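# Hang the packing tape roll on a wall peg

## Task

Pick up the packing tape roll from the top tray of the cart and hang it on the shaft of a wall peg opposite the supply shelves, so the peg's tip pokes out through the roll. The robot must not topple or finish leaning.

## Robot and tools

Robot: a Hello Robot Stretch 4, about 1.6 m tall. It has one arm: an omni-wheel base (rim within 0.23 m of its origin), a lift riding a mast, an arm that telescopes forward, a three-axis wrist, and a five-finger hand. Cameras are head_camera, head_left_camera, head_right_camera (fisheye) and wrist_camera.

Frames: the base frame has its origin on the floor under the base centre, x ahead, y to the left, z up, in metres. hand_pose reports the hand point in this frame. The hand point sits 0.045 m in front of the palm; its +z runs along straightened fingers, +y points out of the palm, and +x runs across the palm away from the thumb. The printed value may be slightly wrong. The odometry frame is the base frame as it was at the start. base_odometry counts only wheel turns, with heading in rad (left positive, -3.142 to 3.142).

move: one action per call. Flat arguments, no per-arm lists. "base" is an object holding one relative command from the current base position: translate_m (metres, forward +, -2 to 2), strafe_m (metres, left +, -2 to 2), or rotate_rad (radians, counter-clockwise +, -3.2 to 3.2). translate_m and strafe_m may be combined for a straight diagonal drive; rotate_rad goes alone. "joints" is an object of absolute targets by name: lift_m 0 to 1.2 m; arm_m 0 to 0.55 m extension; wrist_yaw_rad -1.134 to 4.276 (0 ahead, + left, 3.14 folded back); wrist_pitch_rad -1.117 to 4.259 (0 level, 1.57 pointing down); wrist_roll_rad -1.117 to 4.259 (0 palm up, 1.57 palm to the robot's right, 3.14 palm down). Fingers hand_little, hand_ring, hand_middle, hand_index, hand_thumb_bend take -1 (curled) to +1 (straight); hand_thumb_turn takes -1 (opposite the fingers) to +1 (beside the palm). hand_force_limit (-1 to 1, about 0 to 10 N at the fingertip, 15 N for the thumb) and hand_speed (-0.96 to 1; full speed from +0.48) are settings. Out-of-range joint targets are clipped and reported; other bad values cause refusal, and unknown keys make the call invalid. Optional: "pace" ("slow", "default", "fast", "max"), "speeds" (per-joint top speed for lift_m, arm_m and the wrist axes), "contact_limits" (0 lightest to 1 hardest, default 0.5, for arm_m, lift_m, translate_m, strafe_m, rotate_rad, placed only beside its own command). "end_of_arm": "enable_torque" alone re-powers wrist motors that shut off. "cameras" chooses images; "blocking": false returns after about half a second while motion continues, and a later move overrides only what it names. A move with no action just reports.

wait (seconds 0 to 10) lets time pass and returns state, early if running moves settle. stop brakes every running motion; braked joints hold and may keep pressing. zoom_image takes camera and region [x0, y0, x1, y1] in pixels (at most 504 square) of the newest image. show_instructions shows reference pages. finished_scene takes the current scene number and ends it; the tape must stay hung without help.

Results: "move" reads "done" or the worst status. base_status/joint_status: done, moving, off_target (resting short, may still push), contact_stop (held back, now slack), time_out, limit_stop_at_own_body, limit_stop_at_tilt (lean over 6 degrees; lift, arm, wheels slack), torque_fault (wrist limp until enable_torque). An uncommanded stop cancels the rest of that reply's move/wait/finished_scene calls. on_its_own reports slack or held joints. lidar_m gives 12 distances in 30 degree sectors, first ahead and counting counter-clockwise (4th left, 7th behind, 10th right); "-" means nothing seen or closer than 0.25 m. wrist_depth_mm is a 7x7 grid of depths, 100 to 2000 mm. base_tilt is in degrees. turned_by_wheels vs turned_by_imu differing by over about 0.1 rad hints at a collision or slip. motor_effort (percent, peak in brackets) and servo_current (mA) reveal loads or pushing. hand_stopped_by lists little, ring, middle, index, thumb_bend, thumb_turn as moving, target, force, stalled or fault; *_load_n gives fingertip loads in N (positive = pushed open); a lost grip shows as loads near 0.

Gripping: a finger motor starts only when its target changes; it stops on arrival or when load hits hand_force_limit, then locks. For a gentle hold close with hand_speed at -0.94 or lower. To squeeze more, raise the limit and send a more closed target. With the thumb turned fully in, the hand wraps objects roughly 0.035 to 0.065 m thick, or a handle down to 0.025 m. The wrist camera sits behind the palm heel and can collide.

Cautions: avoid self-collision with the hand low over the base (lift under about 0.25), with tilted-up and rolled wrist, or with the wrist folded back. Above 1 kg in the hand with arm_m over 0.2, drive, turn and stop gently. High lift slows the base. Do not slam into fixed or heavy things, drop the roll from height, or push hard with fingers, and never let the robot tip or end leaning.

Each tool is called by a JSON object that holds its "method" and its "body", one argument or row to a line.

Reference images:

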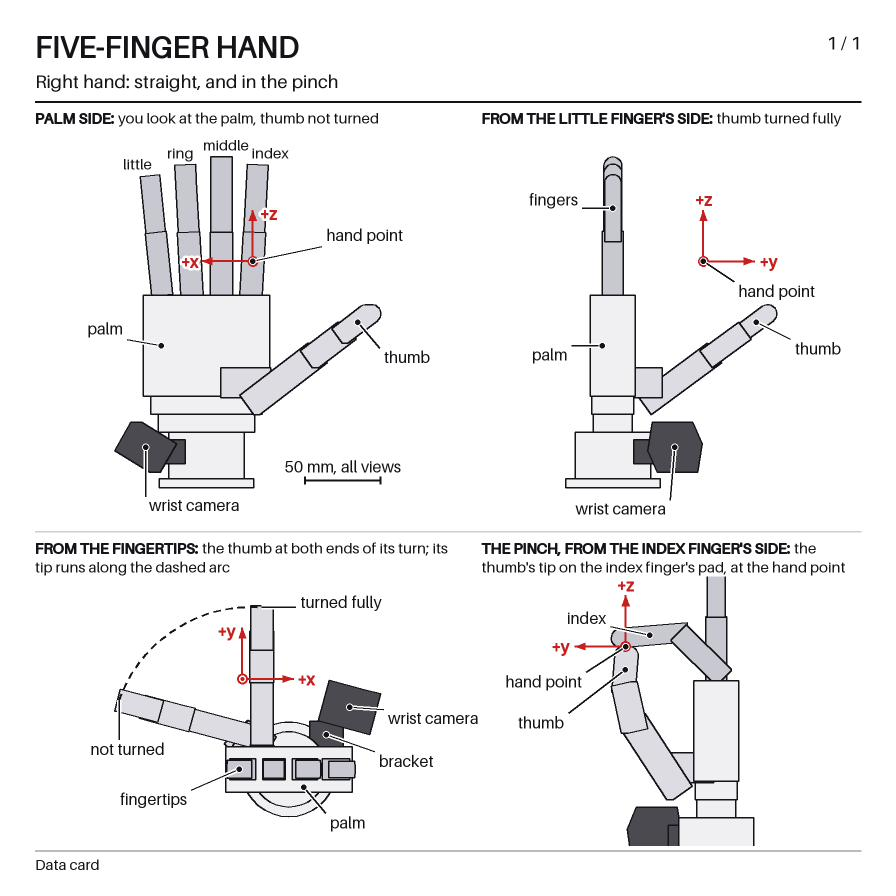

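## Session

{"method": "move", "body": {
  "cameras": ["all"]
}}

Scene clock: 0.00 s.
base_odometry: x=+0.000 y=+0.000 heading=+0.000
turned_by_wheels: +0.000
turned_by_imu: +0.000
base_tilt: forward=+1.0 right=+0.7
lidar_m: 1.88 2.38 2.69 1.84 1.79 2.07 1.77 1.74 1.95 1.49 1.17 1.60
base_status: not commanded
joint_positions: lift_m=+0.210 arm_m=+0.001 wrist_yaw_rad=+3.218 wrist_pitch_rad=+0.004 wrist_roll_rad=+0.000 hand_little=+1.000 hand_ring=+1.000 hand_middle=+1.000 hand_index=+1.000 hand_thumb_turn=+1.000 hand_thumb_bend=+1.000 hand_force_limit=+0.000 hand_speed=-0.800
joint_status: not commanded
measured_speeds: all 0
hand_stopped_by: target,target,target,target,target,target
little_load_n: 0.0
ring_load_n: 0.0
middle_load_n: 0.0
index_load_n: 0.0
thumb_bend_load_n: 0.0
thumb_turn_load_n: 0.0
motor_effort: lift_m=+21 arm_m=-4 wheel_0=+0 wheel_1=+1 wheel_2=+0
servo_current: wrist_yaw_rad=13 wrist_pitch_rad=59 wrist_roll_rad=39
hand_pose: x=-0.0586 y=+0.1009 z=+0.4473 quat_wxyz=(-0.518, -0.520, +0.482, +0.479) (m; base frame)
wrist_depth_mm: - 128 129 - - - - / - 119 138 - - - - / - 128 179 - - - - / 131 131 - - - - - / - - - - - - - / 1229 1336 133 132 - - - / - - - - - - -
pictures: head_camera, head_left_camera, head_right_camera, wrist_camera
camera_calibration:
wrist_camera: T_world_to_cam=[[-0.0262842, 0.998786, -0.0416698, -0.0774544], [0.0158748, -0.0412619, -0.999022, 0.444412], [-0.999528, -0.02692, -0.014771, 0.10737], [0, 0, 0, 1]] pos_world=[0.0982281, 0.0985881, 0.442336]

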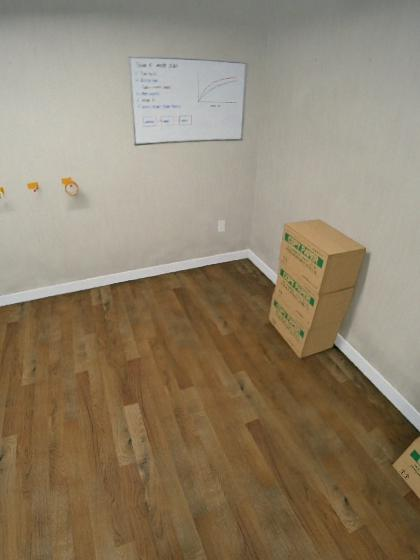

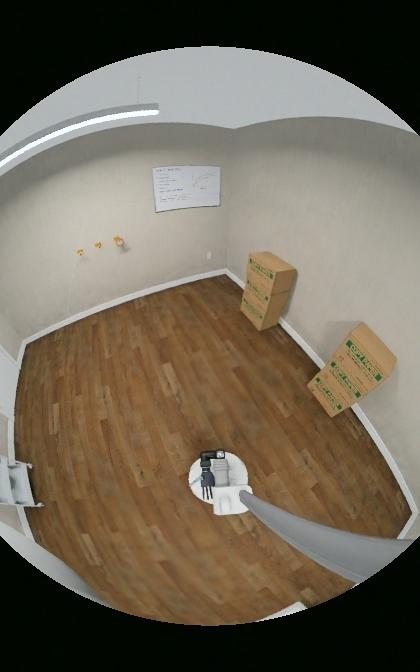

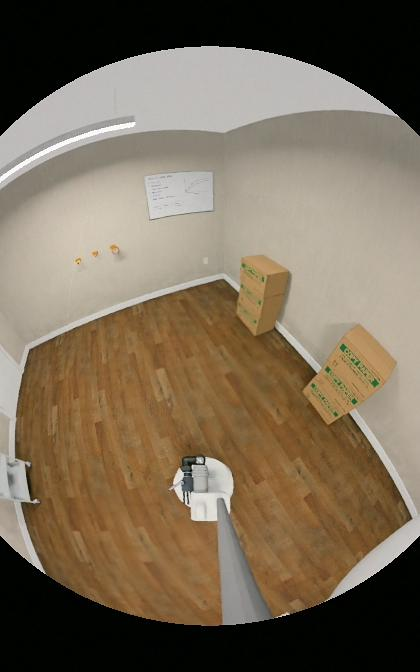

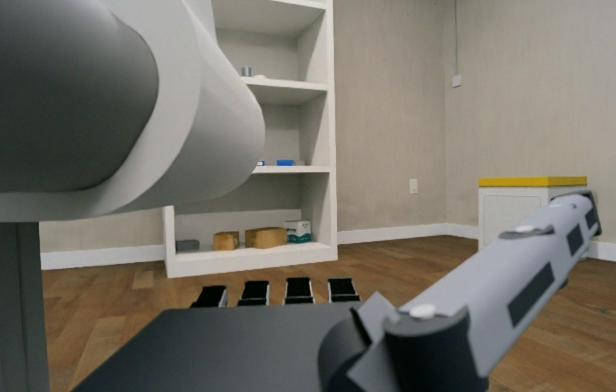

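{"method": "move", "body": {
  "base": {"rotate_rad": 1.75},
  "joints": {"lift_m": 0.8, "wrist_yaw_rad": 0.0, "hand_speed": 0.0, "hand_thumb_turn": -1, "hand_thumb_bend": 0.35, "hand_ring": -1, "hand_little": -1, "hand_index": 0.37, "hand_middle": 0.34},
  "cameras": ["head_camera","head_left_camera","head_right_camera"]
}}

Scene clock: 16.67 s.
move: done
base_odometry: x=+0.000 y=+0.000 heading=+1.750
turned_by_wheels: +1.750
turned_by_imu: +1.763
base_tilt: forward=+1.0 right=+0.7
lidar_m: 1.80 2.07 1.99 1.74 2.20 1.70 1.17 1.16 1.60 2.39 2.46 2.48
base_status: done
joint_positions: lift_m=+0.800 arm_m=+0.001 wrist_yaw_rad=+0.003 wrist_pitch_rad=+0.004 wrist_roll_rad=+0.000 hand_little=-1.000 hand_ring=-1.000 hand_middle=+0.340 hand_index=+0.370 hand_thumb_turn=-1.000 hand_thumb_bend=+0.350 hand_force_limit=+0.000 hand_speed=+0.000
joint_status: all done
measured_speeds: all 0
hand_stopped_by: target,target,target,target,target,target
little_load_n: 0.0
ring_load_n: 0.0
middle_load_n: 0.0
index_load_n: 0.0
thumb_bend_load_n: 0.0
thumb_turn_load_n: 0.0
motor_effort: lift_m=+25(28) arm_m=-3(4) wheel_0=+0(10) wheel_1=+1(8) wheel_2=+1(10)
servo_current: wrist_yaw_rad=33(130) wrist_pitch_rad=59(72) wrist_roll_rad=46(52)
hand_pose: x=+0.3935 y=-0.1175 z=+1.0372 quat_wxyz=(+0.498, +0.500, +0.502, +0.500) (m; base frame)
wrist_depth_mm: - - - - - - - / - - - - - - - / - - - - - - - / - - 119 - - - - / - - 141 181 - - - / - - 133 153 - - - / - - - - - - -
pictures: head_camera, head_left_camera, head_right_camera

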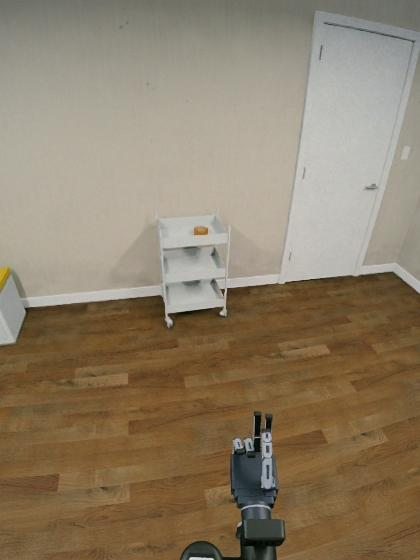

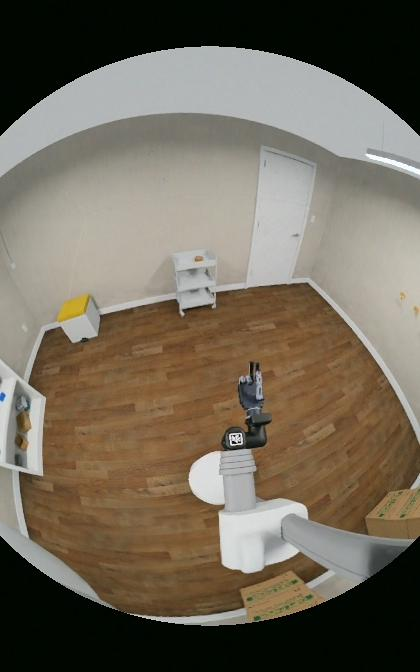

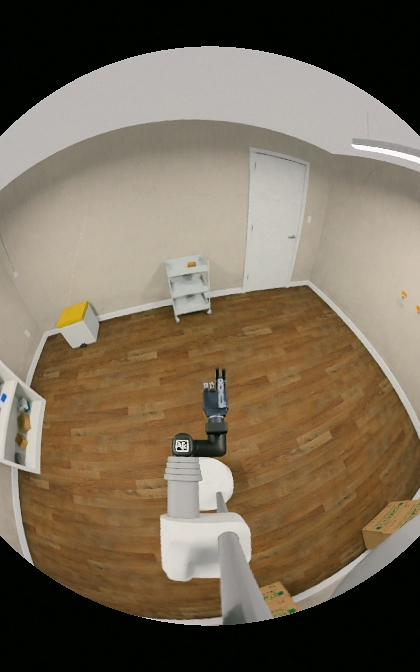

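{"method": "zoom_image", "body": {
  "camera": "head_camera",
  "region": [140, 200, 250, 270]
}}

Scaled by 4.582 from the camera's 420x560 image, which has a finer 1200x1600 frame.

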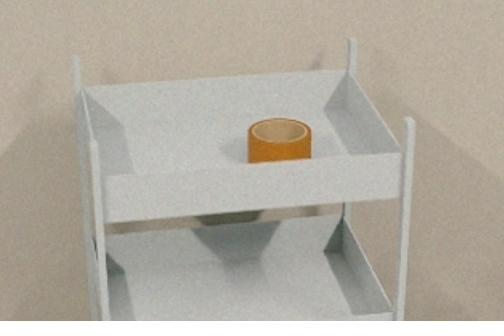

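{"method": "move", "body": {
  "base": {"rotate_rad": 0.255},
  "joints": {"wrist_pitch_rad": 0.45, "wrist_roll_rad": 3.14}
}}

{"method": "move", "body": {
  "base": {"translate_m": 1.025, "strafe_m": -0.385},
  "pace": "fast",
  "cameras": ["head_camera","wrist_camera"]
}}

{"method": "zoom_image", "body": {
  "camera": "head_camera",
  "region": [110, 240, 330, 380]
}}

Scene clock: 24.47 s.
move: done
base_odometry: x=+0.000 y=+0.000 heading=+2.005
turned_by_wheels: +0.255
turned_by_imu: +0.258
base_tilt: forward=+1.1 right=+0.6
lidar_m: 1.79 2.07 1.79 1.73 2.11 1.56 1.16 1.58 1.71 2.40 2.61 1.84
base_status: done
joint_positions: lift_m=+0.800 arm_m=+0.001 wrist_yaw_rad=+0.002 wrist_pitch_rad=+0.451 wrist_roll_rad=+3.138 hand_little=-1.000 hand_ring=-1.000 hand_middle=+0.340 hand_index=+0.370 hand_thumb_turn=-1.000 hand_thumb_bend=+0.350 hand_force_limit=+0.000 hand_speed=+0.000
joint_status: all done
measured_speeds: all 0
hand_stopped_by: target,target,target,target,target,target
little_load_n: 0.0
ring_load_n: 0.0
middle_load_n: 0.0
index_load_n: 0.0
thumb_bend_load_n: 0.0
thumb_turn_load_n: 0.0
motor_effort: lift_m=+25(25) arm_m=-4(4) wheel_0=-2(8) wheel_1=-1(7) wheel_2=-2(7)
servo_current: wrist_yaw_rad=39(46) wrist_pitch_rad=59(98) wrist_roll_rad=46(91)
hand_pose: x=+0.3446 y=-0.0564 z=+0.8271 quat_wxyz=(-0.375, +0.601, -0.597, +0.376) (m; base frame)
wrist_depth_mm: 1008 1008 1025 1025 1025 1042 1078 / 1205 1205 1205 1205 1229 1255 1229 / 1464 1464 1464 1366 1430 1499 1537 / 1808 1863 1708 - - 1983 1808 / - - 141 180 - - - / 1921 1921 133 - - - - / 1808 - - - - - -
pictures: none

Scene clock: 28.67 s.
move: done
base_odometry: x=-0.082 y=+1.092 heading=+2.005
turned_by_wheels: +0.000
turned_by_imu: +0.001
base_tilt: forward=+1.0 right=+0.7
lidar_m: 0.76 0.80 1.60 2.09 2.22 2.62 2.21 2.34 2.14 2.08 1.65 1.20
base_status: done
joint_positions: lift_m=+0.800 arm_m=+0.001 wrist_yaw_rad=+0.002 wrist_pitch_rad=+0.451 wrist_roll_rad=+3.138 hand_little=-1.000 hand_ring=-1.000 hand_middle=+0.340 hand_index=+0.370 hand_thumb_turn=-1.000 hand_thumb_bend=+0.350 hand_force_limit=+0.000 hand_speed=+0.000
joint_status: not commanded
measured_speeds: all 0
hand_stopped_by: target,target,target,target,target,target
little_load_n: 0.0
ring_load_n: 0.0
middle_load_n: 0.0
index_load_n: 0.0
thumb_bend_load_n: 0.0
thumb_turn_load_n: 0.0
motor_effort: lift_m=+24(25) arm_m=-4(4) wheel_0=-1(13) wheel_1=+3(5) wheel_2=+0(13)
servo_current: wrist_yaw_rad=33(52) wrist_pitch_rad=46(65) wrist_roll_rad=46(52)
hand_pose: x=+0.3446 y=-0.0564 z=+0.8271 quat_wxyz=(-0.375, +0.601, -0.597, +0.376) (m; base frame)
wrist_depth_mm: 1025 1008 1042 1008 960 1060 1098 / 1182 1205 1205 - - 1182 1255 / 1160 - - 117 - - - / 1078 - 113 - - - - / 991 - 141 - - - - / - - 133 - - - - / - - - - - - -
pictures: head_camera, wrist_camera
camera_calibration:
wrist_camera: T_world_to_cam=[[-0.0305598, 0.997933, 0.0565399, 0.0262266], [0.428203, -0.0380417, 0.902882, -0.904029], [0.903166, 0.0518025, -0.426155, 0.200846], [0, 0, 0, 1]] pos_world=[0.206512, -0.0709675, 0.90034]

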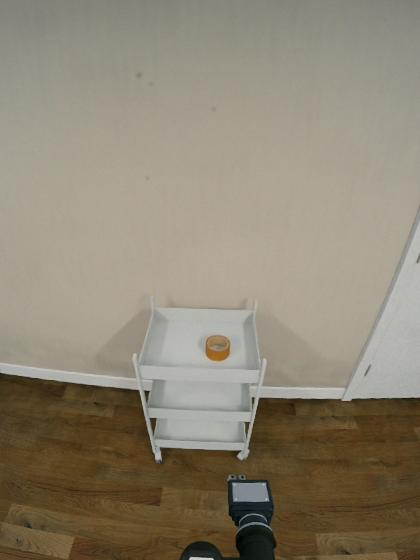

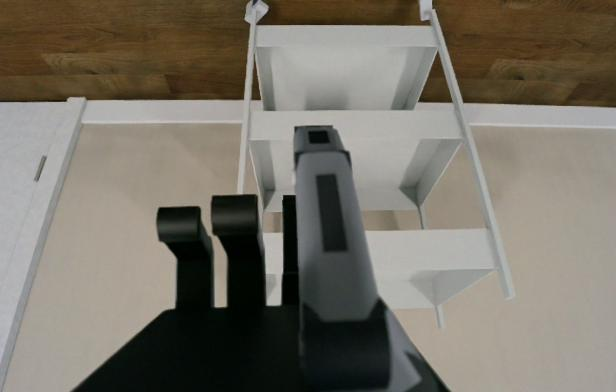

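Scaled by 2.291 from the camera's 420x560 image, which has a finer 1200x1600 frame.

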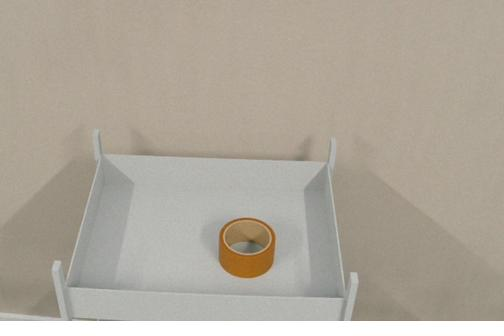

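{"method": "move", "body": {
  "base": {"translate_m": 0.189, "strafe_m": 0.040},
  "joints": {"arm_m": 0.345}
}}

{"method": "move", "body": {
  "joints": {"lift_m": 0.74},
  "contact_limits": {"lift_m": 0.1},
  "cameras": ["head_camera","wrist_camera"]
}}

{"method": "zoom_image", "body": {
  "camera": "head_camera",
  "region": [100, 330, 320, 470]
}}

Scene clock: 33.87 s.
move: done
base_odometry: x=-0.197 y=+1.247 heading=+2.005
turned_by_wheels: +0.000
turned_by_imu: +0.002
base_tilt: forward=+1.0 right=+0.7
lidar_m: 0.57 0.61 1.45 2.09 2.20 2.81 2.41 2.51 2.11 2.19 1.36 0.61
base_status: done
joint_positions: lift_m=+0.800 arm_m=+0.345 wrist_yaw_rad=+0.002 wrist_pitch_rad=+0.451 wrist_roll_rad=+3.139 hand_little=-1.000 hand_ring=-1.000 hand_middle=+0.340 hand_index=+0.370 hand_thumb_turn=-1.000 hand_thumb_bend=+0.350 hand_force_limit=+0.000 hand_speed=+0.000
joint_status: all done
measured_speeds: all 0
hand_stopped_by: target,target,target,target,target,target
little_load_n: 0.0
ring_load_n: 0.0
middle_load_n: 0.0
index_load_n: 0.0
thumb_bend_load_n: 0.0
thumb_turn_load_n: 0.0
motor_effort: lift_m=+24(24) arm_m=+5(7) wheel_0=+2(9) wheel_1=+1(8) wheel_2=+1(11)
servo_current: wrist_yaw_rad=33(52) wrist_pitch_rad=65(72) wrist_roll_rad=46(46)
hand_pose: x=+0.6889 y=-0.0564 z=+0.8271 quat_wxyz=(-0.375, +0.601, -0.598, +0.376) (m; base frame)
wrist_depth_mm: - 266 267 229 263 281 272 / - 304 307 300 310 324 325 / - 353 389 287 382 399 379 / - - 116 - - - - / - - 141 - - - - / - - 133 - - - - / - - - - - - -
pictures: none

Scene clock: 35.03 s.
move: done
base_odometry: x=-0.197 y=+1.247 heading=+2.005
turned_by_wheels: +0.000
turned_by_imu: +0.000
base_tilt: forward=+1.0 right=+0.7
lidar_m: 0.57 0.61 1.45 2.05 2.16 2.81 2.42 2.52 2.12 2.17 1.39 0.61
base_status: not commanded
joint_positions: lift_m=+0.740 arm_m=+0.345 wrist_yaw_rad=+0.002 wrist_pitch_rad=+0.451 wrist_roll_rad=+3.139 hand_little=-1.000 hand_ring=-1.000 hand_middle=+0.340 hand_index=+0.370 hand_thumb_turn=-1.000 hand_thumb_bend=+0.350 hand_force_limit=+0.000 hand_speed=+0.000
joint_status: all done
measured_speeds: all 0
hand_stopped_by: target,target,target,target,target,target
little_load_n: 0.0
ring_load_n: 0.0
middle_load_n: 0.0
index_load_n: -0.5
thumb_bend_load_n: 0.0
thumb_turn_load_n: 0.0
motor_effort: lift_m=+17(24) arm_m=+5(5) wheel_0=+2(3) wheel_1=+1(2) wheel_2=+1(1)
servo_current: wrist_yaw_rad=33(39) wrist_pitch_rad=52(65) wrist_roll_rad=46(52)
contact_limits: lift_m 0.1
hand_pose: x=+0.6889 y=-0.0564 z=+0.7677 quat_wxyz=(-0.375, +0.601, -0.598, +0.376) (m; base frame)
wrist_depth_mm: 195 200 202 202 202 203 210 / 217 235 236 208 232 242 242 / - 281 278 194 283 297 298 / - 332 334 - - 364 368 / - - 141 - - - - / - - 133 - - - - / - - - - - - -
pictures: head_camera, wrist_camera
camera_calibration:
wrist_camera: T_world_to_cam=[[-0.0301523, 0.997937, 0.0566844, 0.0397673], [0.428278, -0.0383421, 0.902833, -0.997761], [0.903144, 0.0514992, -0.426238, -0.135412], [0, 0, 0, 1]] pos_world=[0.550814, -0.070968, 0.84084]

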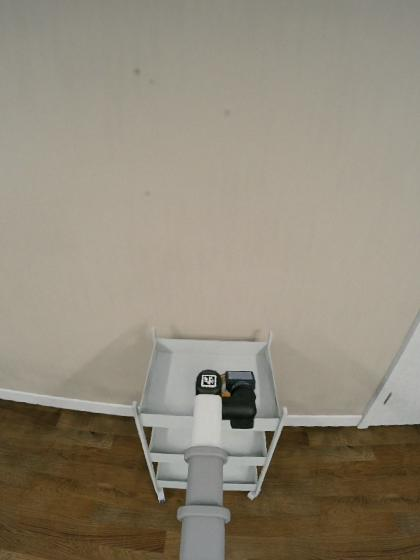

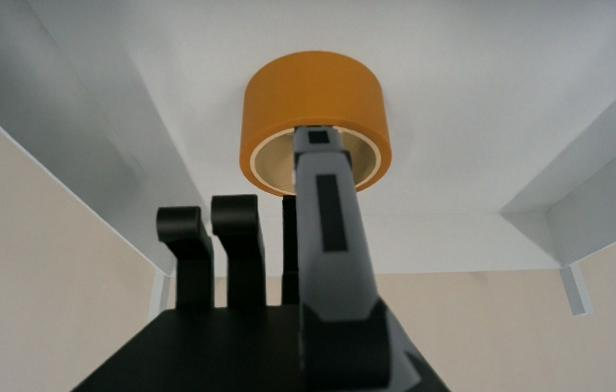

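Scaled by 2.291 from the camera's 420x560 image, which has a finer 1200x1600 frame.

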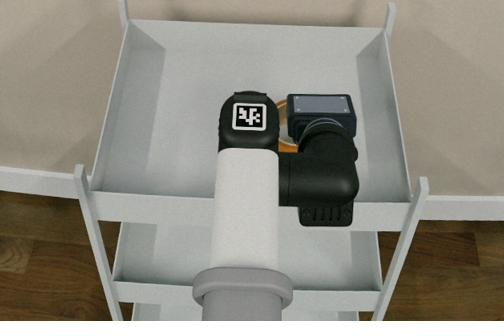

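{"method": "move", "body": {
  "base": {"strafe_m": 0.015},
  "joints": {"arm_m": 0.358, "lift_m": 0.71},
  "contact_limits": {"lift_m": 0.1, "arm_m": 0.1},
  "cameras": ["head_camera","wrist_camera"]
}}

Scene clock: 38.60 s.
move: done
base_odometry: x=-0.211 y=+1.240 heading=+2.005
turned_by_wheels: +0.000
turned_by_imu: +0.002
base_tilt: forward=+1.0 right=+0.7
lidar_m: 0.55 0.60 1.47 2.05 2.17 2.82 2.37 2.52 2.11 2.19 1.37 0.59
base_status: done
joint_positions: lift_m=+0.710 arm_m=+0.358 wrist_yaw_rad=+0.002 wrist_pitch_rad=+0.451 wrist_roll_rad=+3.139 hand_little=-1.000 hand_ring=-1.000 hand_middle=+0.340 hand_index=+0.370 hand_thumb_turn=-1.000 hand_thumb_bend=+0.350 hand_force_limit=+0.000 hand_speed=+0.000
joint_status: all done
measured_speeds: all 0
hand_stopped_by: target,target,target,target,target,target
little_load_n: 0.0
ring_load_n: 0.0
middle_load_n: 0.0
index_load_n: 0.0
thumb_bend_load_n: 0.0
thumb_turn_load_n: 0.0
motor_effort: lift_m=+17(18) arm_m=+5(7) wheel_0=-1(8) wheel_1=+2(9) wheel_2=+0(2)
servo_current: wrist_yaw_rad=20(46) wrist_pitch_rad=59(72) wrist_roll_rad=39(46)
contact_limits: arm_m 0.1; lift_m 0.1
hand_pose: x=+0.7019 y=-0.0564 z=+0.7377 quat_wxyz=(-0.375, +0.601, -0.598, +0.376) (m; base frame)
wrist_depth_mm: 163 169 171 167 168 168 168 / 191 195 191 185 200 201 200 / 227 238 187 167 236 248 247 / - 291 191 - 301 320 324 / - 359 141 - - 382 377 / - 355 133 - - - - / - - - - - - -
pictures: head_camera, wrist_camera
camera_calibration:
wrist_camera: T_world_to_cam=[[-0.0301516, 0.997937, 0.0566859, 0.0418612], [0.428278, -0.0383438, 0.902833, -0.976287], [0.903144, 0.0514991, -0.426238, -0.16003], [0, 0, 0, 1]] pos_world=[0.563914, -0.070968, 0.81084]

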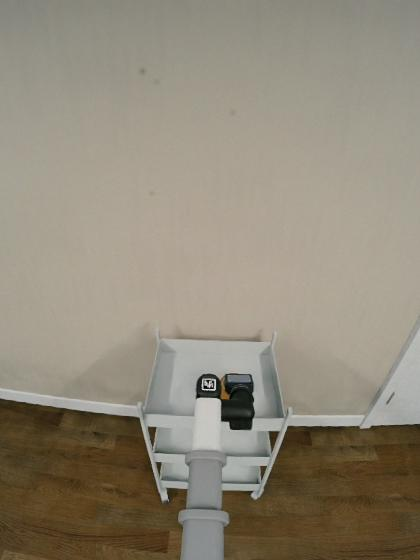

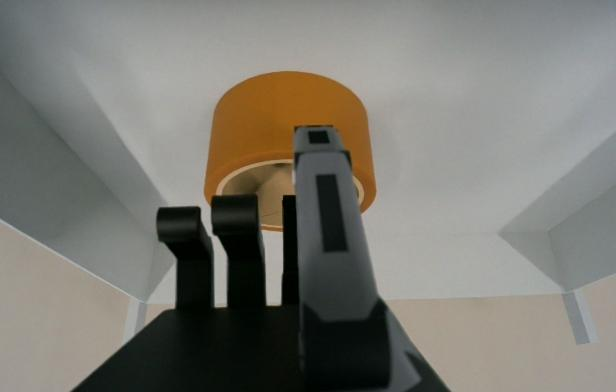

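{"method": "move", "body": {
  "joints": {"lift_m": 0.69},
  "speeds": {"lift_m": 0.1},
  "contact_limits": {"lift_m": 0.1},
  "cameras": ["wrist_camera"]
}}

{"method": "move", "body": {
  "joints": {"lift_m": 0.675},
  "speeds": {"lift_m": 0.06},
  "contact_limits": {"lift_m": 0.1},
  "cameras": ["wrist_camera"]
}}

Scene clock: 40.90 s.
move: done
base_odometry: x=-0.211 y=+1.240 heading=+2.005
turned_by_wheels: +0.000
turned_by_imu: +0.001
base_tilt: forward=+1.0 right=+0.7
lidar_m: 0.56 0.60 1.46 2.07 2.12 2.80 2.40 2.54 2.14 2.19 1.38 0.60
base_status: not commanded
joint_positions: lift_m=+0.690 arm_m=+0.358 wrist_yaw_rad=+0.002 wrist_pitch_rad=+0.451 wrist_roll_rad=+3.139 hand_little=-1.000 hand_ring=-1.000 hand_middle=+0.340 hand_index=+0.370 hand_thumb_turn=-1.000 hand_thumb_bend=+0.350 hand_force_limit=+0.000 hand_speed=+0.000
joint_status: all done
measured_speeds: all 0
hand_stopped_by: target,target,target,target,target,target
little_load_n: 0.0
ring_load_n: 0.0
middle_load_n: 0.0
index_load_n: 0.0
thumb_bend_load_n: 0.0
thumb_turn_load_n: 0.0
motor_effort: lift_m=+17(18) arm_m=+5(5) wheel_0=-1(1) wheel_1=+1(2) wheel_2=+0(0)
servo_current: wrist_yaw_rad=26(46) wrist_pitch_rad=59(65) wrist_roll_rad=46(52)
contact_limits: arm_m 0.1; lift_m 0.1
hand_pose: x=+0.7019 y=-0.0564 z=+0.7177 quat_wxyz=(-0.375, +0.601, -0.598, +0.376) (m; base frame)
wrist_depth_mm: 149 146 148 149 150 150 - / 165 173 170 171 173 173 174 / 202 206 183 164 211 213 213 / - 264 169 - 258 276 279 / - 362 141 - - 366 366 / - 355 132 - - 366 366 / - - - - - - -
pictures: wrist_camera
camera_calibration:
wrist_camera: T_world_to_cam=[[-0.0301516, 0.997937, 0.0566859, 0.0429949], [0.428278, -0.0383438, 0.902833, -0.95823], [0.903144, 0.0514991, -0.426238, -0.168555], [0, 0, 0, 1]] pos_world=[0.563914, -0.070968, 0.79084]

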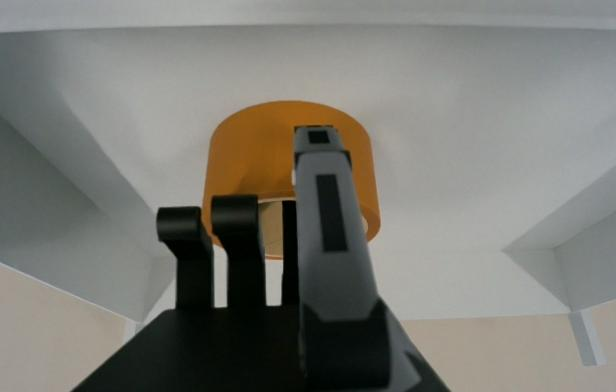

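Scene clock: 41.63 s.
move: done
base_odometry: x=-0.211 y=+1.240 heading=+2.005
turned_by_wheels: +0.000
turned_by_imu: +0.000
base_tilt: forward=+1.1 right=+0.7
lidar_m: 0.56 0.60 1.44 2.04 2.17 2.82 2.40 2.51 2.15 2.19 1.34 0.57
base_status: not commanded
joint_positions: lift_m=+0.675 arm_m=+0.358 wrist_yaw_rad=+0.002 wrist_pitch_rad=+0.451 wrist_roll_rad=+3.139 hand_little=-1.000 hand_ring=-1.000 hand_middle=+0.340 hand_index=+0.370 hand_thumb_turn=-1.000 hand_thumb_bend=+0.350 hand_force_limit=+0.000 hand_speed=+0.000
joint_status: all done
measured_speeds: all 0
hand_stopped_by: target,target,target,target,target,target
little_load_n: 0.0
ring_load_n: 0.5
middle_load_n: 0.0
index_load_n: 0.0
thumb_bend_load_n: 0.0
thumb_turn_load_n: 0.0
motor_effort: lift_m=+17(17) arm_m=+5(5) wheel_0=-1(1) wheel_1=+2(2) wheel_2=+0(0)
servo_current: wrist_yaw_rad=33(39) wrist_pitch_rad=52(72) wrist_roll_rad=39(52)
contact_limits: arm_m 0.1; lift_m 0.1
hand_pose: x=+0.7019 y=-0.0564 z=+0.7027 quat_wxyz=(-0.375, +0.601, -0.598, +0.376) (m; base frame)
wrist_depth_mm: - - - - - - - / 157 158 - 163 164 158 - / 179 181 176 167 179 187 189 / 217 232 169 156 229 243 245 / - 309 141 175 - 347 351 / - 357 133 - - 362 362 / - - - - - - -
pictures: wrist_camera
camera_calibration:
wrist_camera: T_world_to_cam=[[-0.0301516, 0.997937, 0.0566859, 0.0438452], [0.428278, -0.0383438, 0.902833, -0.944688], [0.903144, 0.0514991, -0.426238, -0.174949], [0, 0, 0, 1]] pos_world=[0.563914, -0.070968, 0.77584]

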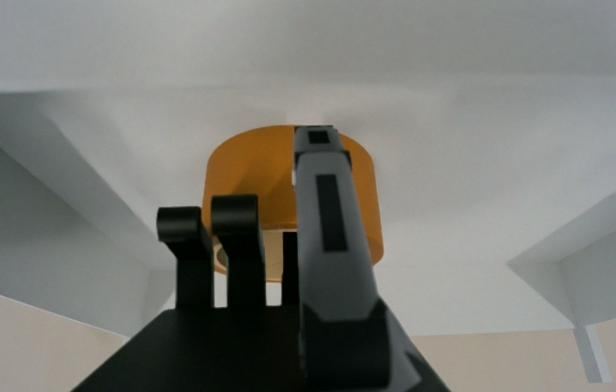

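{"method": "move", "body": {
  "joints": {"hand_speed": -0.7, "hand_thumb_bend": 0.05}
}}

{"method": "move", "body": {
  "joints": {"arm_m": 0.363},
  "pace": "slow",
  "contact_limits": {"arm_m": 0}
}}

{"method": "move", "body": {
  "joints": {"hand_speed": -0.9, "hand_force_limit": -0.7, "hand_index": -0.5, "hand_middle": -0.5},
  "cameras": ["wrist_camera"]
}}

Scene clock: 43.87 s.
move: done
base_odometry: x=-0.211 y=+1.240 heading=+2.005
turned_by_wheels: +0.000
turned_by_imu: +0.001
base_tilt: forward=+1.0 right=+0.7
lidar_m: 0.56 0.61 1.47 2.05 2.15 2.82 2.39 2.53 2.14 2.18 1.36 0.60
base_status: not commanded
joint_positions: lift_m=+0.675 arm_m=+0.358 wrist_yaw_rad=+0.002 wrist_pitch_rad=+0.451 wrist_roll_rad=+3.139 hand_little=-1.000 hand_ring=-1.000 hand_middle=+0.340 hand_index=+0.370 hand_thumb_turn=-1.000 hand_thumb_bend=+0.050 hand_force_limit=+0.000 hand_speed=-0.700
joint_status: all done
measured_speeds: all 0
hand_stopped_by: target,target,target,target,target,target
little_load_n: 0.0
ring_load_n: 0.0
middle_load_n: 0.0
index_load_n: -0.5
thumb_bend_load_n: 0.0
thumb_turn_load_n: 0.0
motor_effort: lift_m=+17(18) arm_m=+5(5) wheel_0=-1(1) wheel_1=+2(2) wheel_2=+0(0)
servo_current: wrist_yaw_rad=26(46) wrist_pitch_rad=59(65) wrist_roll_rad=46(52)
contact_limits: arm_m 0.1; lift_m 0.1
hand_pose: x=+0.7019 y=-0.0564 z=+0.7027 quat_wxyz=(-0.375, +0.601, -0.598, +0.376) (m; base frame)
wrist_depth_mm: - - - - - - - / 157 159 - 163 163 158 - / 179 181 176 170 186 188 189 / 218 231 169 151 229 244 245 / - 309 141 176 - 347 351 / - 357 133 - - 366 362 / - - - - - - -
pictures: none

Scene clock: 44.60 s.
move: done
base_odometry: x=-0.211 y=+1.240 heading=+2.005
turned_by_wheels: +0.000
turned_by_imu: +0.000
base_tilt: forward=+1.0 right=+0.7
lidar_m: 0.58 0.60 1.47 2.06 2.13 2.82 2.39 2.53 2.12 2.19 1.37 0.60
base_status: not commanded
joint_positions: lift_m=+0.675 arm_m=+0.363 wrist_yaw_rad=+0.002 wrist_pitch_rad=+0.451 wrist_roll_rad=+3.139 hand_little=-1.000 hand_ring=-1.000 hand_middle=+0.340 hand_index=+0.370 hand_thumb_turn=-1.000 hand_thumb_bend=+0.050 hand_force_limit=+0.000 hand_speed=-0.700
joint_status: all done
measured_speeds: all 0
hand_stopped_by: target,target,target,target,target,target
little_load_n: 0.0
ring_load_n: 0.0
middle_load_n: 0.0
index_load_n: 0.0
thumb_bend_load_n: 0.5
thumb_turn_load_n: 0.0
motor_effort: lift_m=+17(18) arm_m=+5(6) wheel_0=-1(1) wheel_1=+2(2) wheel_2=+0(0)
servo_current: wrist_yaw_rad=26(39) wrist_pitch_rad=59(65) wrist_roll_rad=39(46)
contact_limits: arm_m 0; lift_m 0.1
hand_pose: x=+0.7069 y=-0.0564 z=+0.7027 quat_wxyz=(-0.375, +0.601, -0.598, +0.376) (m; base frame)
wrist_depth_mm: - - - - - - - / 151 148 150 156 152 158 - / 179 180 176 169 186 187 188 / 218 230 167 150 228 243 246 / - 310 141 175 - 347 351 / - 351 133 - - 355 357 / - - - - - - -
pictures: none

Scene clock: 47.90 s.
move: off_target
base_odometry: x=-0.211 y=+1.240 heading=+2.005
turned_by_wheels: +0.000
turned_by_imu: +0.001
base_tilt: forward=+1.0 right=+0.7
lidar_m: 0.57 0.58 1.45 2.08 2.15 2.79 2.39 2.50 2.14 2.19 1.35 0.60
base_status: not commanded
joint_positions: lift_m=+0.675 arm_m=+0.363 wrist_yaw_rad=+0.002 wrist_pitch_rad=+0.451 wrist_roll_rad=+3.139 hand_little=-1.000 hand_ring=-1.000 hand_middle=-0.012 hand_index=+0.101 hand_thumb_turn=-1.000 hand_thumb_bend=+0.050 hand_force_limit=-0.700 hand_speed=-0.900
joint_status: hand_middle off_target (ended at -0.012, target -0.500); hand_index off_target (ended at +0.101, target -0.500); the others done
measured_speeds: all 0
hand_stopped_by: target,target,force,force,target,target
little_load_n: 0.0
ring_load_n: 0.0
middle_load_n: 2.5
index_load_n: 0.5
thumb_bend_load_n: 1.0
thumb_turn_load_n: 0.5
motor_effort: lift_m=+17(18) arm_m=+5(6) wheel_0=-1(1) wheel_1=+2(2) wheel_2=+0(0)
servo_current: wrist_yaw_rad=39(52) wrist_pitch_rad=52(72) wrist_roll_rad=46(52)
contact_limits: arm_m 0; lift_m 0.1
hand_pose: x=+0.7069 y=-0.0564 z=+0.7027 quat_wxyz=(-0.375, +0.601, -0.598, +0.376) (m; base frame)
wrist_depth_mm: - - - - - - - / 151 149 150 156 152 158 - / 179 181 177 169 180 187 189 / 217 231 170 151 229 244 246 / - 324 141 - - 345 355 / - 353 133 - - 357 355 / - - - - - - -
pictures: wrist_camera
camera_calibration:
wrist_camera: T_world_to_cam=[[-0.0301516, 0.997937, 0.0566859, 0.043993], [0.428278, -0.0383438, 0.902833, -0.946786], [0.903144, 0.0514991, -0.426238, -0.179374], [0, 0, 0, 1]] pos_world=[0.568814, -0.070968, 0.77584]

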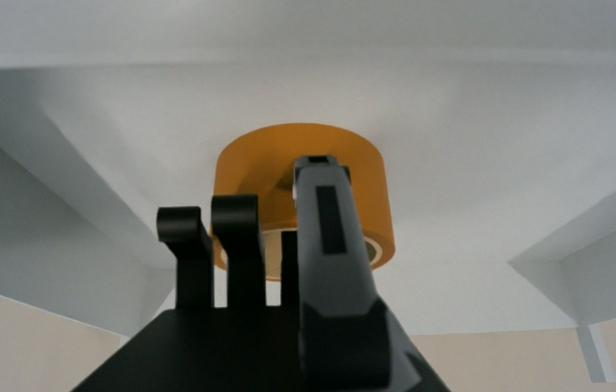

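{"method": "move", "body": {
  "joints": {"hand_speed": -0.92, "hand_force_limit": -0.5, "hand_index": -0.55}
}}

{"method": "move", "body": {
  "joints": {"hand_speed": -0.94, "hand_force_limit": 0.3, "hand_index": -0.6, "hand_middle": -0.6, "hand_thumb_bend": -0.4},
  "cameras": ["wrist_camera"]
}}

Scene clock: 49.80 s.
move: off_target
base_odometry: x=-0.211 y=+1.240 heading=+2.005
turned_by_wheels: +0.000
turned_by_imu: +0.001
base_tilt: forward=+1.0 right=+0.7
lidar_m: 0.57 0.60 1.45 2.06 2.14 2.82 2.42 2.52 2.13 2.19 1.38 0.60
base_status: not commanded
joint_positions: lift_m=+0.675 arm_m=+0.363 wrist_yaw_rad=+0.002 wrist_pitch_rad=+0.451 wrist_roll_rad=+3.139 hand_little=-1.000 hand_ring=-1.000 hand_middle=-0.012 hand_index=+0.087 hand_thumb_turn=-1.000 hand_thumb_bend=+0.051 hand_force_limit=-0.500 hand_speed=-0.920
joint_status: hand_index off_target (ended at +0.087, target -0.550); the others done
measured_speeds: all 0
hand_stopped_by: target,target,force,force,target,target
little_load_n: 0.0
ring_load_n: 0.0
middle_load_n: 2.5
index_load_n: 2.5
thumb_bend_load_n: 2.0
thumb_turn_load_n: 0.0
motor_effort: lift_m=+17(17) arm_m=+5(6) wheel_0=-1(1) wheel_1=+2(2) wheel_2=+0(0)
servo_current: wrist_yaw_rad=39(46) wrist_pitch_rad=59(65) wrist_roll_rad=33(52)
contact_limits: arm_m 0; lift_m 0.1
hand_pose: x=+0.7069 y=-0.0564 z=+0.7027 quat_wxyz=(-0.375, +0.601, -0.598, +0.376) (m; base frame)
wrist_depth_mm: - - - - - - - / 151 149 150 157 151 158 - / 179 180 177 169 179 188 189 / 217 232 170 150 228 245 246 / - 324 141 - - 349 355 / - 351 133 - - 357 357 / - - - - - - -
pictures: none

Scene clock: 51.83 s.
move: off_target
base_odometry: x=-0.211 y=+1.240 heading=+2.005
turned_by_wheels: +0.000
turned_by_imu: +0.001
base_tilt: forward=+1.0 right=+0.7
lidar_m: 0.56 0.62 1.46 2.04 2.16 2.82 2.40 2.52 2.14 2.16 1.37 0.60
base_status: not commanded
joint_positions: lift_m=+0.675 arm_m=+0.363 wrist_yaw_rad=+0.002 wrist_pitch_rad=+0.451 wrist_roll_rad=+3.139 hand_little=-1.000 hand_ring=-1.000 hand_middle=-0.026 hand_index=+0.072 hand_thumb_turn=-1.000 hand_thumb_bend=+0.026 hand_force_limit=+0.300 hand_speed=-0.940
joint_status: hand_middle off_target (ended at -0.026, target -0.600); hand_index off_target (ended at +0.072, target -0.600); hand_thumb_bend off_target (ended at +0.026, target -0.400); the others done
measured_speeds: all 0
hand_stopped_by: target,target,force,force,force,target
little_load_n: 0.0
ring_load_n: 0.0
middle_load_n: 8.5
index_load_n: 6.5
thumb_bend_load_n: 9.5
thumb_turn_load_n: 0.0
motor_effort: lift_m=+17(18) arm_m=+5(6) wheel_0=-1(1) wheel_1=+2(2) wheel_2=+0(0)
servo_current: wrist_yaw_rad=20(46) wrist_pitch_rad=52(65) wrist_roll_rad=33(52)
contact_limits: arm_m 0; lift_m 0.1
hand_pose: x=+0.7069 y=-0.0564 z=+0.7027 quat_wxyz=(-0.375, +0.601, -0.598, +0.376) (m; base frame)
wrist_depth_mm: - - - - - - - / 153 149 151 158 153 154 154 / 181 182 177 170 180 190 190 / 220 235 171 151 231 246 248 / - 310 142 - - 351 362 / - 353 133 - - 359 355 / - - - - - - -
pictures: wrist_camera
camera_calibration:
wrist_camera: T_world_to_cam=[[-0.0301516, 0.997937, 0.0566859, 0.043993], [0.428278, -0.0383438, 0.902833, -0.946786], [0.903144, 0.0514991, -0.426238, -0.179374], [0, 0, 0, 1]] pos_world=[0.568814, -0.070968, 0.77584]

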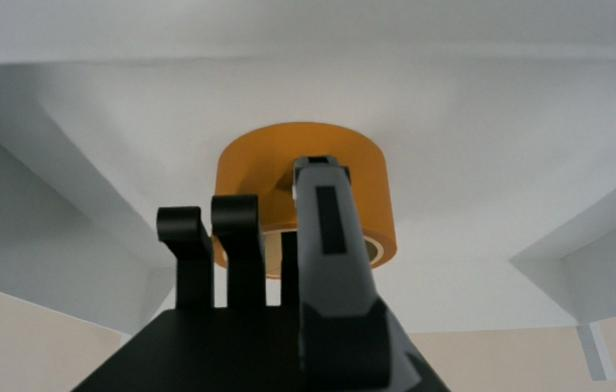

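{"method": "move", "body": {
  "joints": {"lift_m": 0.70},
  "pace": "slow",
  "contact_limits": {"lift_m": 0.3},
  "cameras": ["wrist_camera"]
}}

{"method": "move", "body": {
  "joints": {"hand_force_limit": 0.3, "hand_index": -0.65, "hand_middle": -0.65, "hand_thumb_bend": -0.45}
}}

{"method": "move", "body": {
  "joints": {"lift_m": 0.90},
  "speeds": {"lift_m": 0.2},
  "cameras": ["wrist_camera", "head_camera"]
}}

Scene clock: 54.30 s.
move: done
base_odometry: x=-0.211 y=+1.240 heading=+2.005
turned_by_wheels: +0.000
turned_by_imu: +0.001
base_tilt: forward=+1.0 right=+0.6
lidar_m: 0.55 0.58 1.45 2.06 2.15 2.83 2.41 2.54 2.13 2.19 1.37 0.60
base_status: not commanded
joint_positions: lift_m=+0.700 arm_m=+0.363 wrist_yaw_rad=+0.002 wrist_pitch_rad=+0.451 wrist_roll_rad=+3.139 hand_little=-1.000 hand_ring=-1.000 hand_middle=-0.027 hand_index=+0.072 hand_thumb_turn=-1.000 hand_thumb_bend=+0.024 hand_force_limit=+0.300 hand_speed=-0.940
joint_status: all done
measured_speeds: all 0
hand_stopped_by: target,target,force,force,force,target
little_load_n: 0.0
ring_load_n: 0.0
middle_load_n: 0.5
index_load_n: 0.0
thumb_bend_load_n: 0.5
thumb_turn_load_n: 0.0
motor_effort: lift_m=+25(26) arm_m=+5(5) wheel_0=+0(1) wheel_1=+2(2) wheel_2=+0(0)
servo_current: wrist_yaw_rad=20(46) wrist_pitch_rad=59(72) wrist_roll_rad=39(52)
contact_limits: arm_m 0; lift_m 0.3
hand_pose: x=+0.7069 y=-0.0564 z=+0.7270 quat_wxyz=(-0.375, +0.601, -0.598, +0.376) (m; base frame)
wrist_depth_mm: 150 152 154 154 160 161 - / 176 181 182 184 185 185 186 / 216 220 205 163 208 229 229 / - 272 173 156 277 294 298 / - 366 141 - - 377 364 / - 353 133 - - 366 - / - - - - - - -
pictures: wrist_camera
camera_calibration:
wrist_camera: T_world_to_cam=[[-0.0301466, 0.997937, 0.0566881, 0.0426053], [0.428398, -0.038341, 0.902776, -0.968838], [0.903087, 0.0515007, -0.426359, -0.168845], [0, 0, 0, 1]] pos_world=[0.568814, -0.070968, 0.80024]

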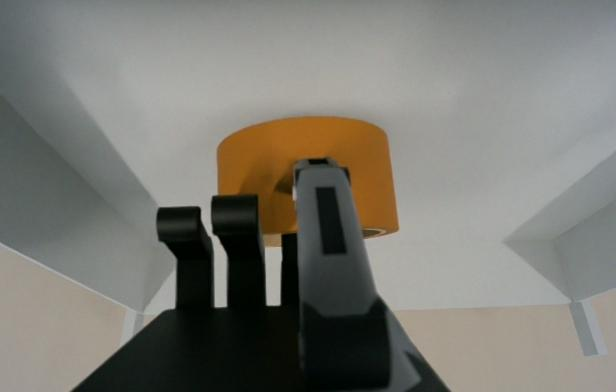

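Scene clock: 54.97 s.
move: off_target
base_odometry: x=-0.211 y=+1.240 heading=+2.005
turned_by_wheels: +0.000
turned_by_imu: +0.000
base_tilt: forward=+0.9 right=+0.6
lidar_m: 0.58 0.59 1.46 2.05 2.15 2.80 2.41 2.50 2.11 2.19 1.38 0.58
base_status: not commanded
joint_positions: lift_m=+0.700 arm_m=+0.363 wrist_yaw_rad=+0.002 wrist_pitch_rad=+0.451 wrist_roll_rad=+3.139 hand_little=-1.000 hand_ring=-1.000 hand_middle=-0.046 hand_index=+0.023 hand_thumb_turn=-1.000 hand_thumb_bend=+0.008 hand_force_limit=+0.300 hand_speed=-0.940
joint_status: hand_middle off_target (ended at -0.046, target -0.650); hand_index off_target (ended at +0.023, target -0.650); hand_thumb_bend off_target (ended at +0.008, target -0.450); the others done
measured_speeds: all 0
hand_stopped_by: target,target,force,force,force,target
little_load_n: 0.0
ring_load_n: 0.0
middle_load_n: 9.0
index_load_n: 6.5
thumb_bend_load_n: 9.0
thumb_turn_load_n: -1.0
motor_effort: lift_m=+25(25) arm_m=+5(5) wheel_0=-1(1) wheel_1=+2(2) wheel_2=+0(0)
servo_current: wrist_yaw_rad=33(39) wrist_pitch_rad=52(72) wrist_roll_rad=46(46)
contact_limits: arm_m 0; lift_m 0.3
hand_pose: x=+0.7069 y=-0.0564 z=+0.7270 quat_wxyz=(-0.375, +0.601, -0.598, +0.376) (m; base frame)
wrist_depth_mm: 150 152 154 155 161 161 - / 177 181 181 185 185 186 187 / 216 221 206 162 208 229 229 / - 272 173 156 278 296 297 / - 364 142 - - 377 366 / - 351 132 - - 368 - / - - - - - - -
pictures: none

Scene clock: 56.90 s.
move: done
base_odometry: x=-0.211 y=+1.240 heading=+2.005
turned_by_wheels: +0.000
turned_by_imu: +0.001
base_tilt: forward=+1.0 right=+0.6
lidar_m: 0.57 0.60 1.44 2.05 2.17 2.84 2.39 2.53 2.14 2.20 1.39 0.59
base_status: not commanded
joint_positions: lift_m=+0.900 arm_m=+0.363 wrist_yaw_rad=+0.002 wrist_pitch_rad=+0.452 wrist_roll_rad=+3.139 hand_little=-1.000 hand_ring=-1.000 hand_middle=-0.046 hand_index=+0.023 hand_thumb_turn=-1.000 hand_thumb_bend=+0.008 hand_force_limit=+0.300 hand_speed=-0.940
joint_status: all done
measured_speeds: all 0
hand_stopped_by: target,target,force,force,force,target
little_load_n: 0.0
ring_load_n: 0.0
middle_load_n: 9.0
index_load_n: 6.0
thumb_bend_load_n: 8.0
thumb_turn_load_n: -1.5
motor_effort: lift_m=+25(28) arm_m=+5(6) wheel_0=-1(1) wheel_1=+1(2) wheel_2=+0(0)
servo_current: wrist_yaw_rad=26(46) wrist_pitch_rad=59(65) wrist_roll_rad=46(52)
contact_limits: arm_m 0
hand_pose: x=+0.7068 y=-0.0564 z=+0.9269 quat_wxyz=(-0.375, +0.601, -0.598, +0.375) (m; base frame)
wrist_depth_mm: - 362 382 384 387 387 373 / - 397 436 452 455 442 - / - - 176 162 173 - - / - - 119 156 - - - / - - 141 - - - - / - - 133 - - - - / - - - - - - -
pictures: head_camera, wrist_camera
camera_calibration:
wrist_camera: T_world_to_cam=[[-0.0301086, 0.997937, 0.0567059, 0.0312283], [0.428965, -0.038341, 0.902507, -1.14945], [0.902819, 0.051498, -0.426925, -0.0828539], [0, 0, 0, 1]] pos_world=[0.568814, -0.070968, 1.00024]

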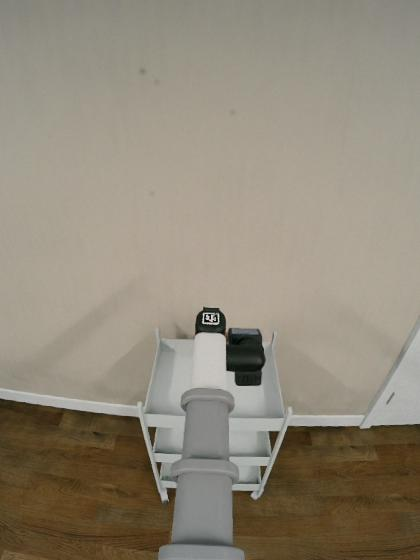

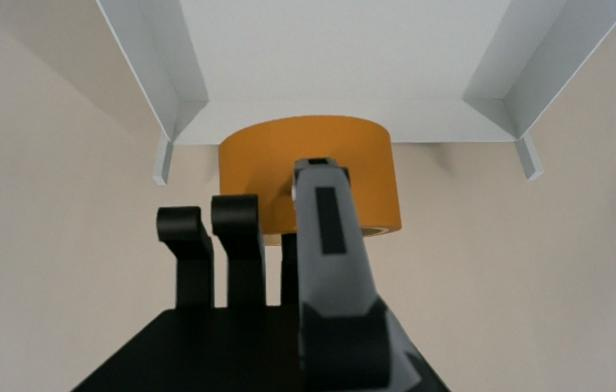

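{"method": "move", "body": {
  "base": {"translate_m": -0.4},
  "joints": {"arm_m": 0.1, "lift_m": 0.942}
}}

{"method": "move", "body": {
  "base": {"rotate_rad": -1.605},
  "joints": {"wrist_yaw_rad": 1.487, "wrist_pitch_rad": 0.442, "wrist_roll_rad": 1.532},
  "speeds": {"wrist_yaw_rad": 1.0, "wrist_roll_rad": 1.0},
  "cameras": ["all"]
}}

{"method": "zoom_image", "body": {
  "camera": "head_camera",
  "region": [200, 120, 400, 300]
}}

Scene clock: 64.10 s.
move: done
base_odometry: x=-0.043 y=+0.877 heading=+2.005
turned_by_wheels: +0.000
turned_by_imu: +0.002
base_tilt: forward=+1.0 right=+0.6
lidar_m: 0.52 1.46 1.67 2.04 2.16 2.40 2.01 2.12 2.17 2.13 1.94 1.45
base_status: done
joint_positions: lift_m=+0.942 arm_m=+0.100 wrist_yaw_rad=+0.002 wrist_pitch_rad=+0.452 wrist_roll_rad=+3.139 hand_little=-1.000 hand_ring=-1.000 hand_middle=-0.046 hand_index=+0.023 hand_thumb_turn=-1.000 hand_thumb_bend=+0.008 hand_force_limit=+0.300 hand_speed=-0.940
joint_status: all done
measured_speeds: all 0
hand_stopped_by: target,target,force,force,force,target
little_load_n: 0.0
ring_load_n: 0.0
middle_load_n: 9.0
index_load_n: 6.0
thumb_bend_load_n: 8.5
thumb_turn_load_n: -1.5
motor_effort: lift_m=+25(27) arm_m=-5(7) wheel_0=-2(10) wheel_1=+0(7) wheel_2=-2(11)
servo_current: wrist_yaw_rad=46(52) wrist_pitch_rad=59(65) wrist_roll_rad=46(52)
hand_pose: x=+0.4440 y=-0.0564 z=+0.9690 quat_wxyz=(-0.375, +0.601, -0.598, +0.375) (m; base frame)
wrist_depth_mm: 1182 1182 1205 1138 1160 1205 1255 / 1397 1397 1366 - 1366 1464 1464 / 1336 - 176 163 175 - - / 1205 - 119 156 - - - / 1118 - 141 - - - - / 1042 - 133 - - - - / - - - - - - -
pictures: none

Scene clock: 66.30 s.
move: done
base_odometry: x=-0.043 y=+0.877 heading=+0.400
turned_by_wheels: -1.605
turned_by_imu: -1.613
base_tilt: forward=+1.0 right=+0.7
lidar_m: 2.09 0.46 1.47 0.97 1.46 1.65 2.08 2.12 2.42 1.99 2.14 2.15
base_status: done
joint_positions: lift_m=+0.942 arm_m=+0.100 wrist_yaw_rad=+1.484 wrist_pitch_rad=+0.452 wrist_roll_rad=+1.535 hand_little=-1.000 hand_ring=-1.000 hand_middle=-0.046 hand_index=+0.023 hand_thumb_turn=-1.000 hand_thumb_bend=+0.008 hand_force_limit=+0.300 hand_speed=-0.940
joint_status: all done
measured_speeds: all 0
hand_stopped_by: target,target,force,force,force,target
little_load_n: 0.0
ring_load_n: 0.0
middle_load_n: 9.5
index_load_n: 5.5
thumb_bend_load_n: 8.5
thumb_turn_load_n: -1.5
motor_effort: lift_m=+25(25) arm_m=-5(5) wheel_0=+2(11) wheel_1=+1(9) wheel_2=-1(9)
servo_current: wrist_yaw_rad=7(98) wrist_pitch_rad=85(104) wrist_roll_rad=46(85)
hand_pose: x=+0.4354 y=+0.1730 z=+0.9974 quat_wxyz=(-0.351, +0.614, +0.584, +0.398) (m; base frame)
wrist_depth_mm: - - - - 1537 1182 976 / - - - - 1576 1182 991 / - - 176 163 182 1160 976 / - - 119 156 - 1182 976 / - - 141 - - 1138 976 / - - 132 - - 1118 991 / - - - - - - 991
pictures: head_camera, head_left_camera, head_right_camera, wrist_camera
camera_calibration:
wrist_camera: T_world_to_cam=[[-0.0475648, -0.478996, -0.876527, 0.984104], [-0.996574, 0.0821926, 0.00916336, 0.402982], [0.0676548, 0.87396, -0.481265, 0.456036], [0, 0, 0, 1]] pos_world=[0.417557, 0.039703, 1.07838]

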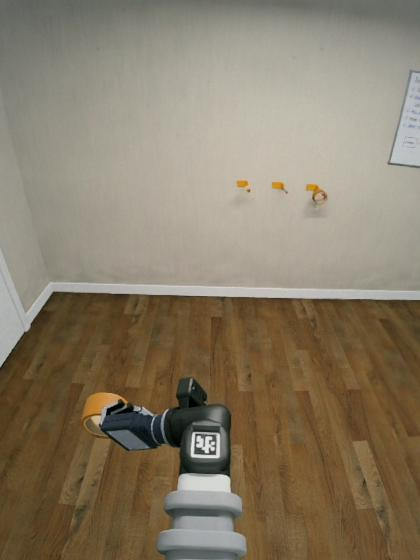

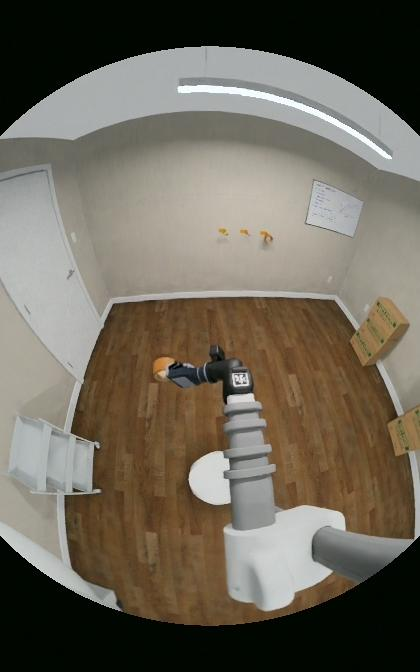

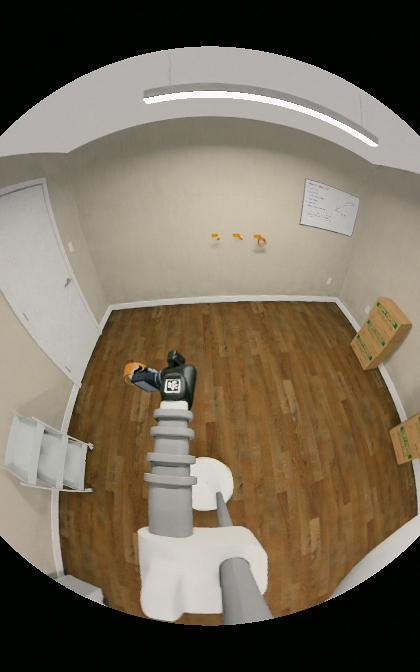

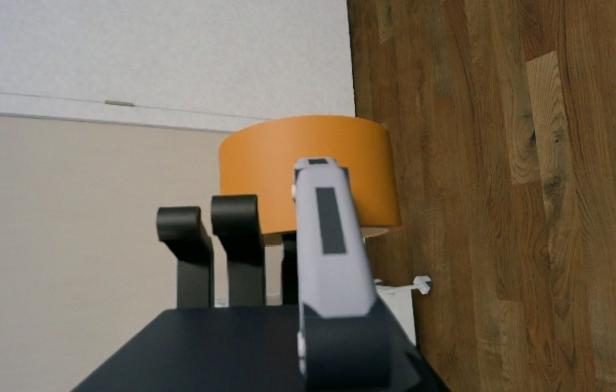

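Scaled by 2.520 from the camera's 420x560 image, which has a finer 1200x1600 frame.

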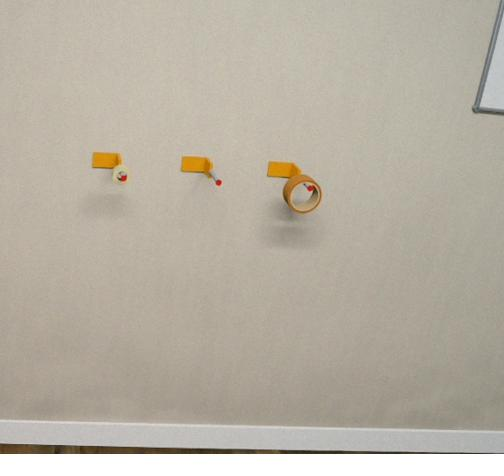

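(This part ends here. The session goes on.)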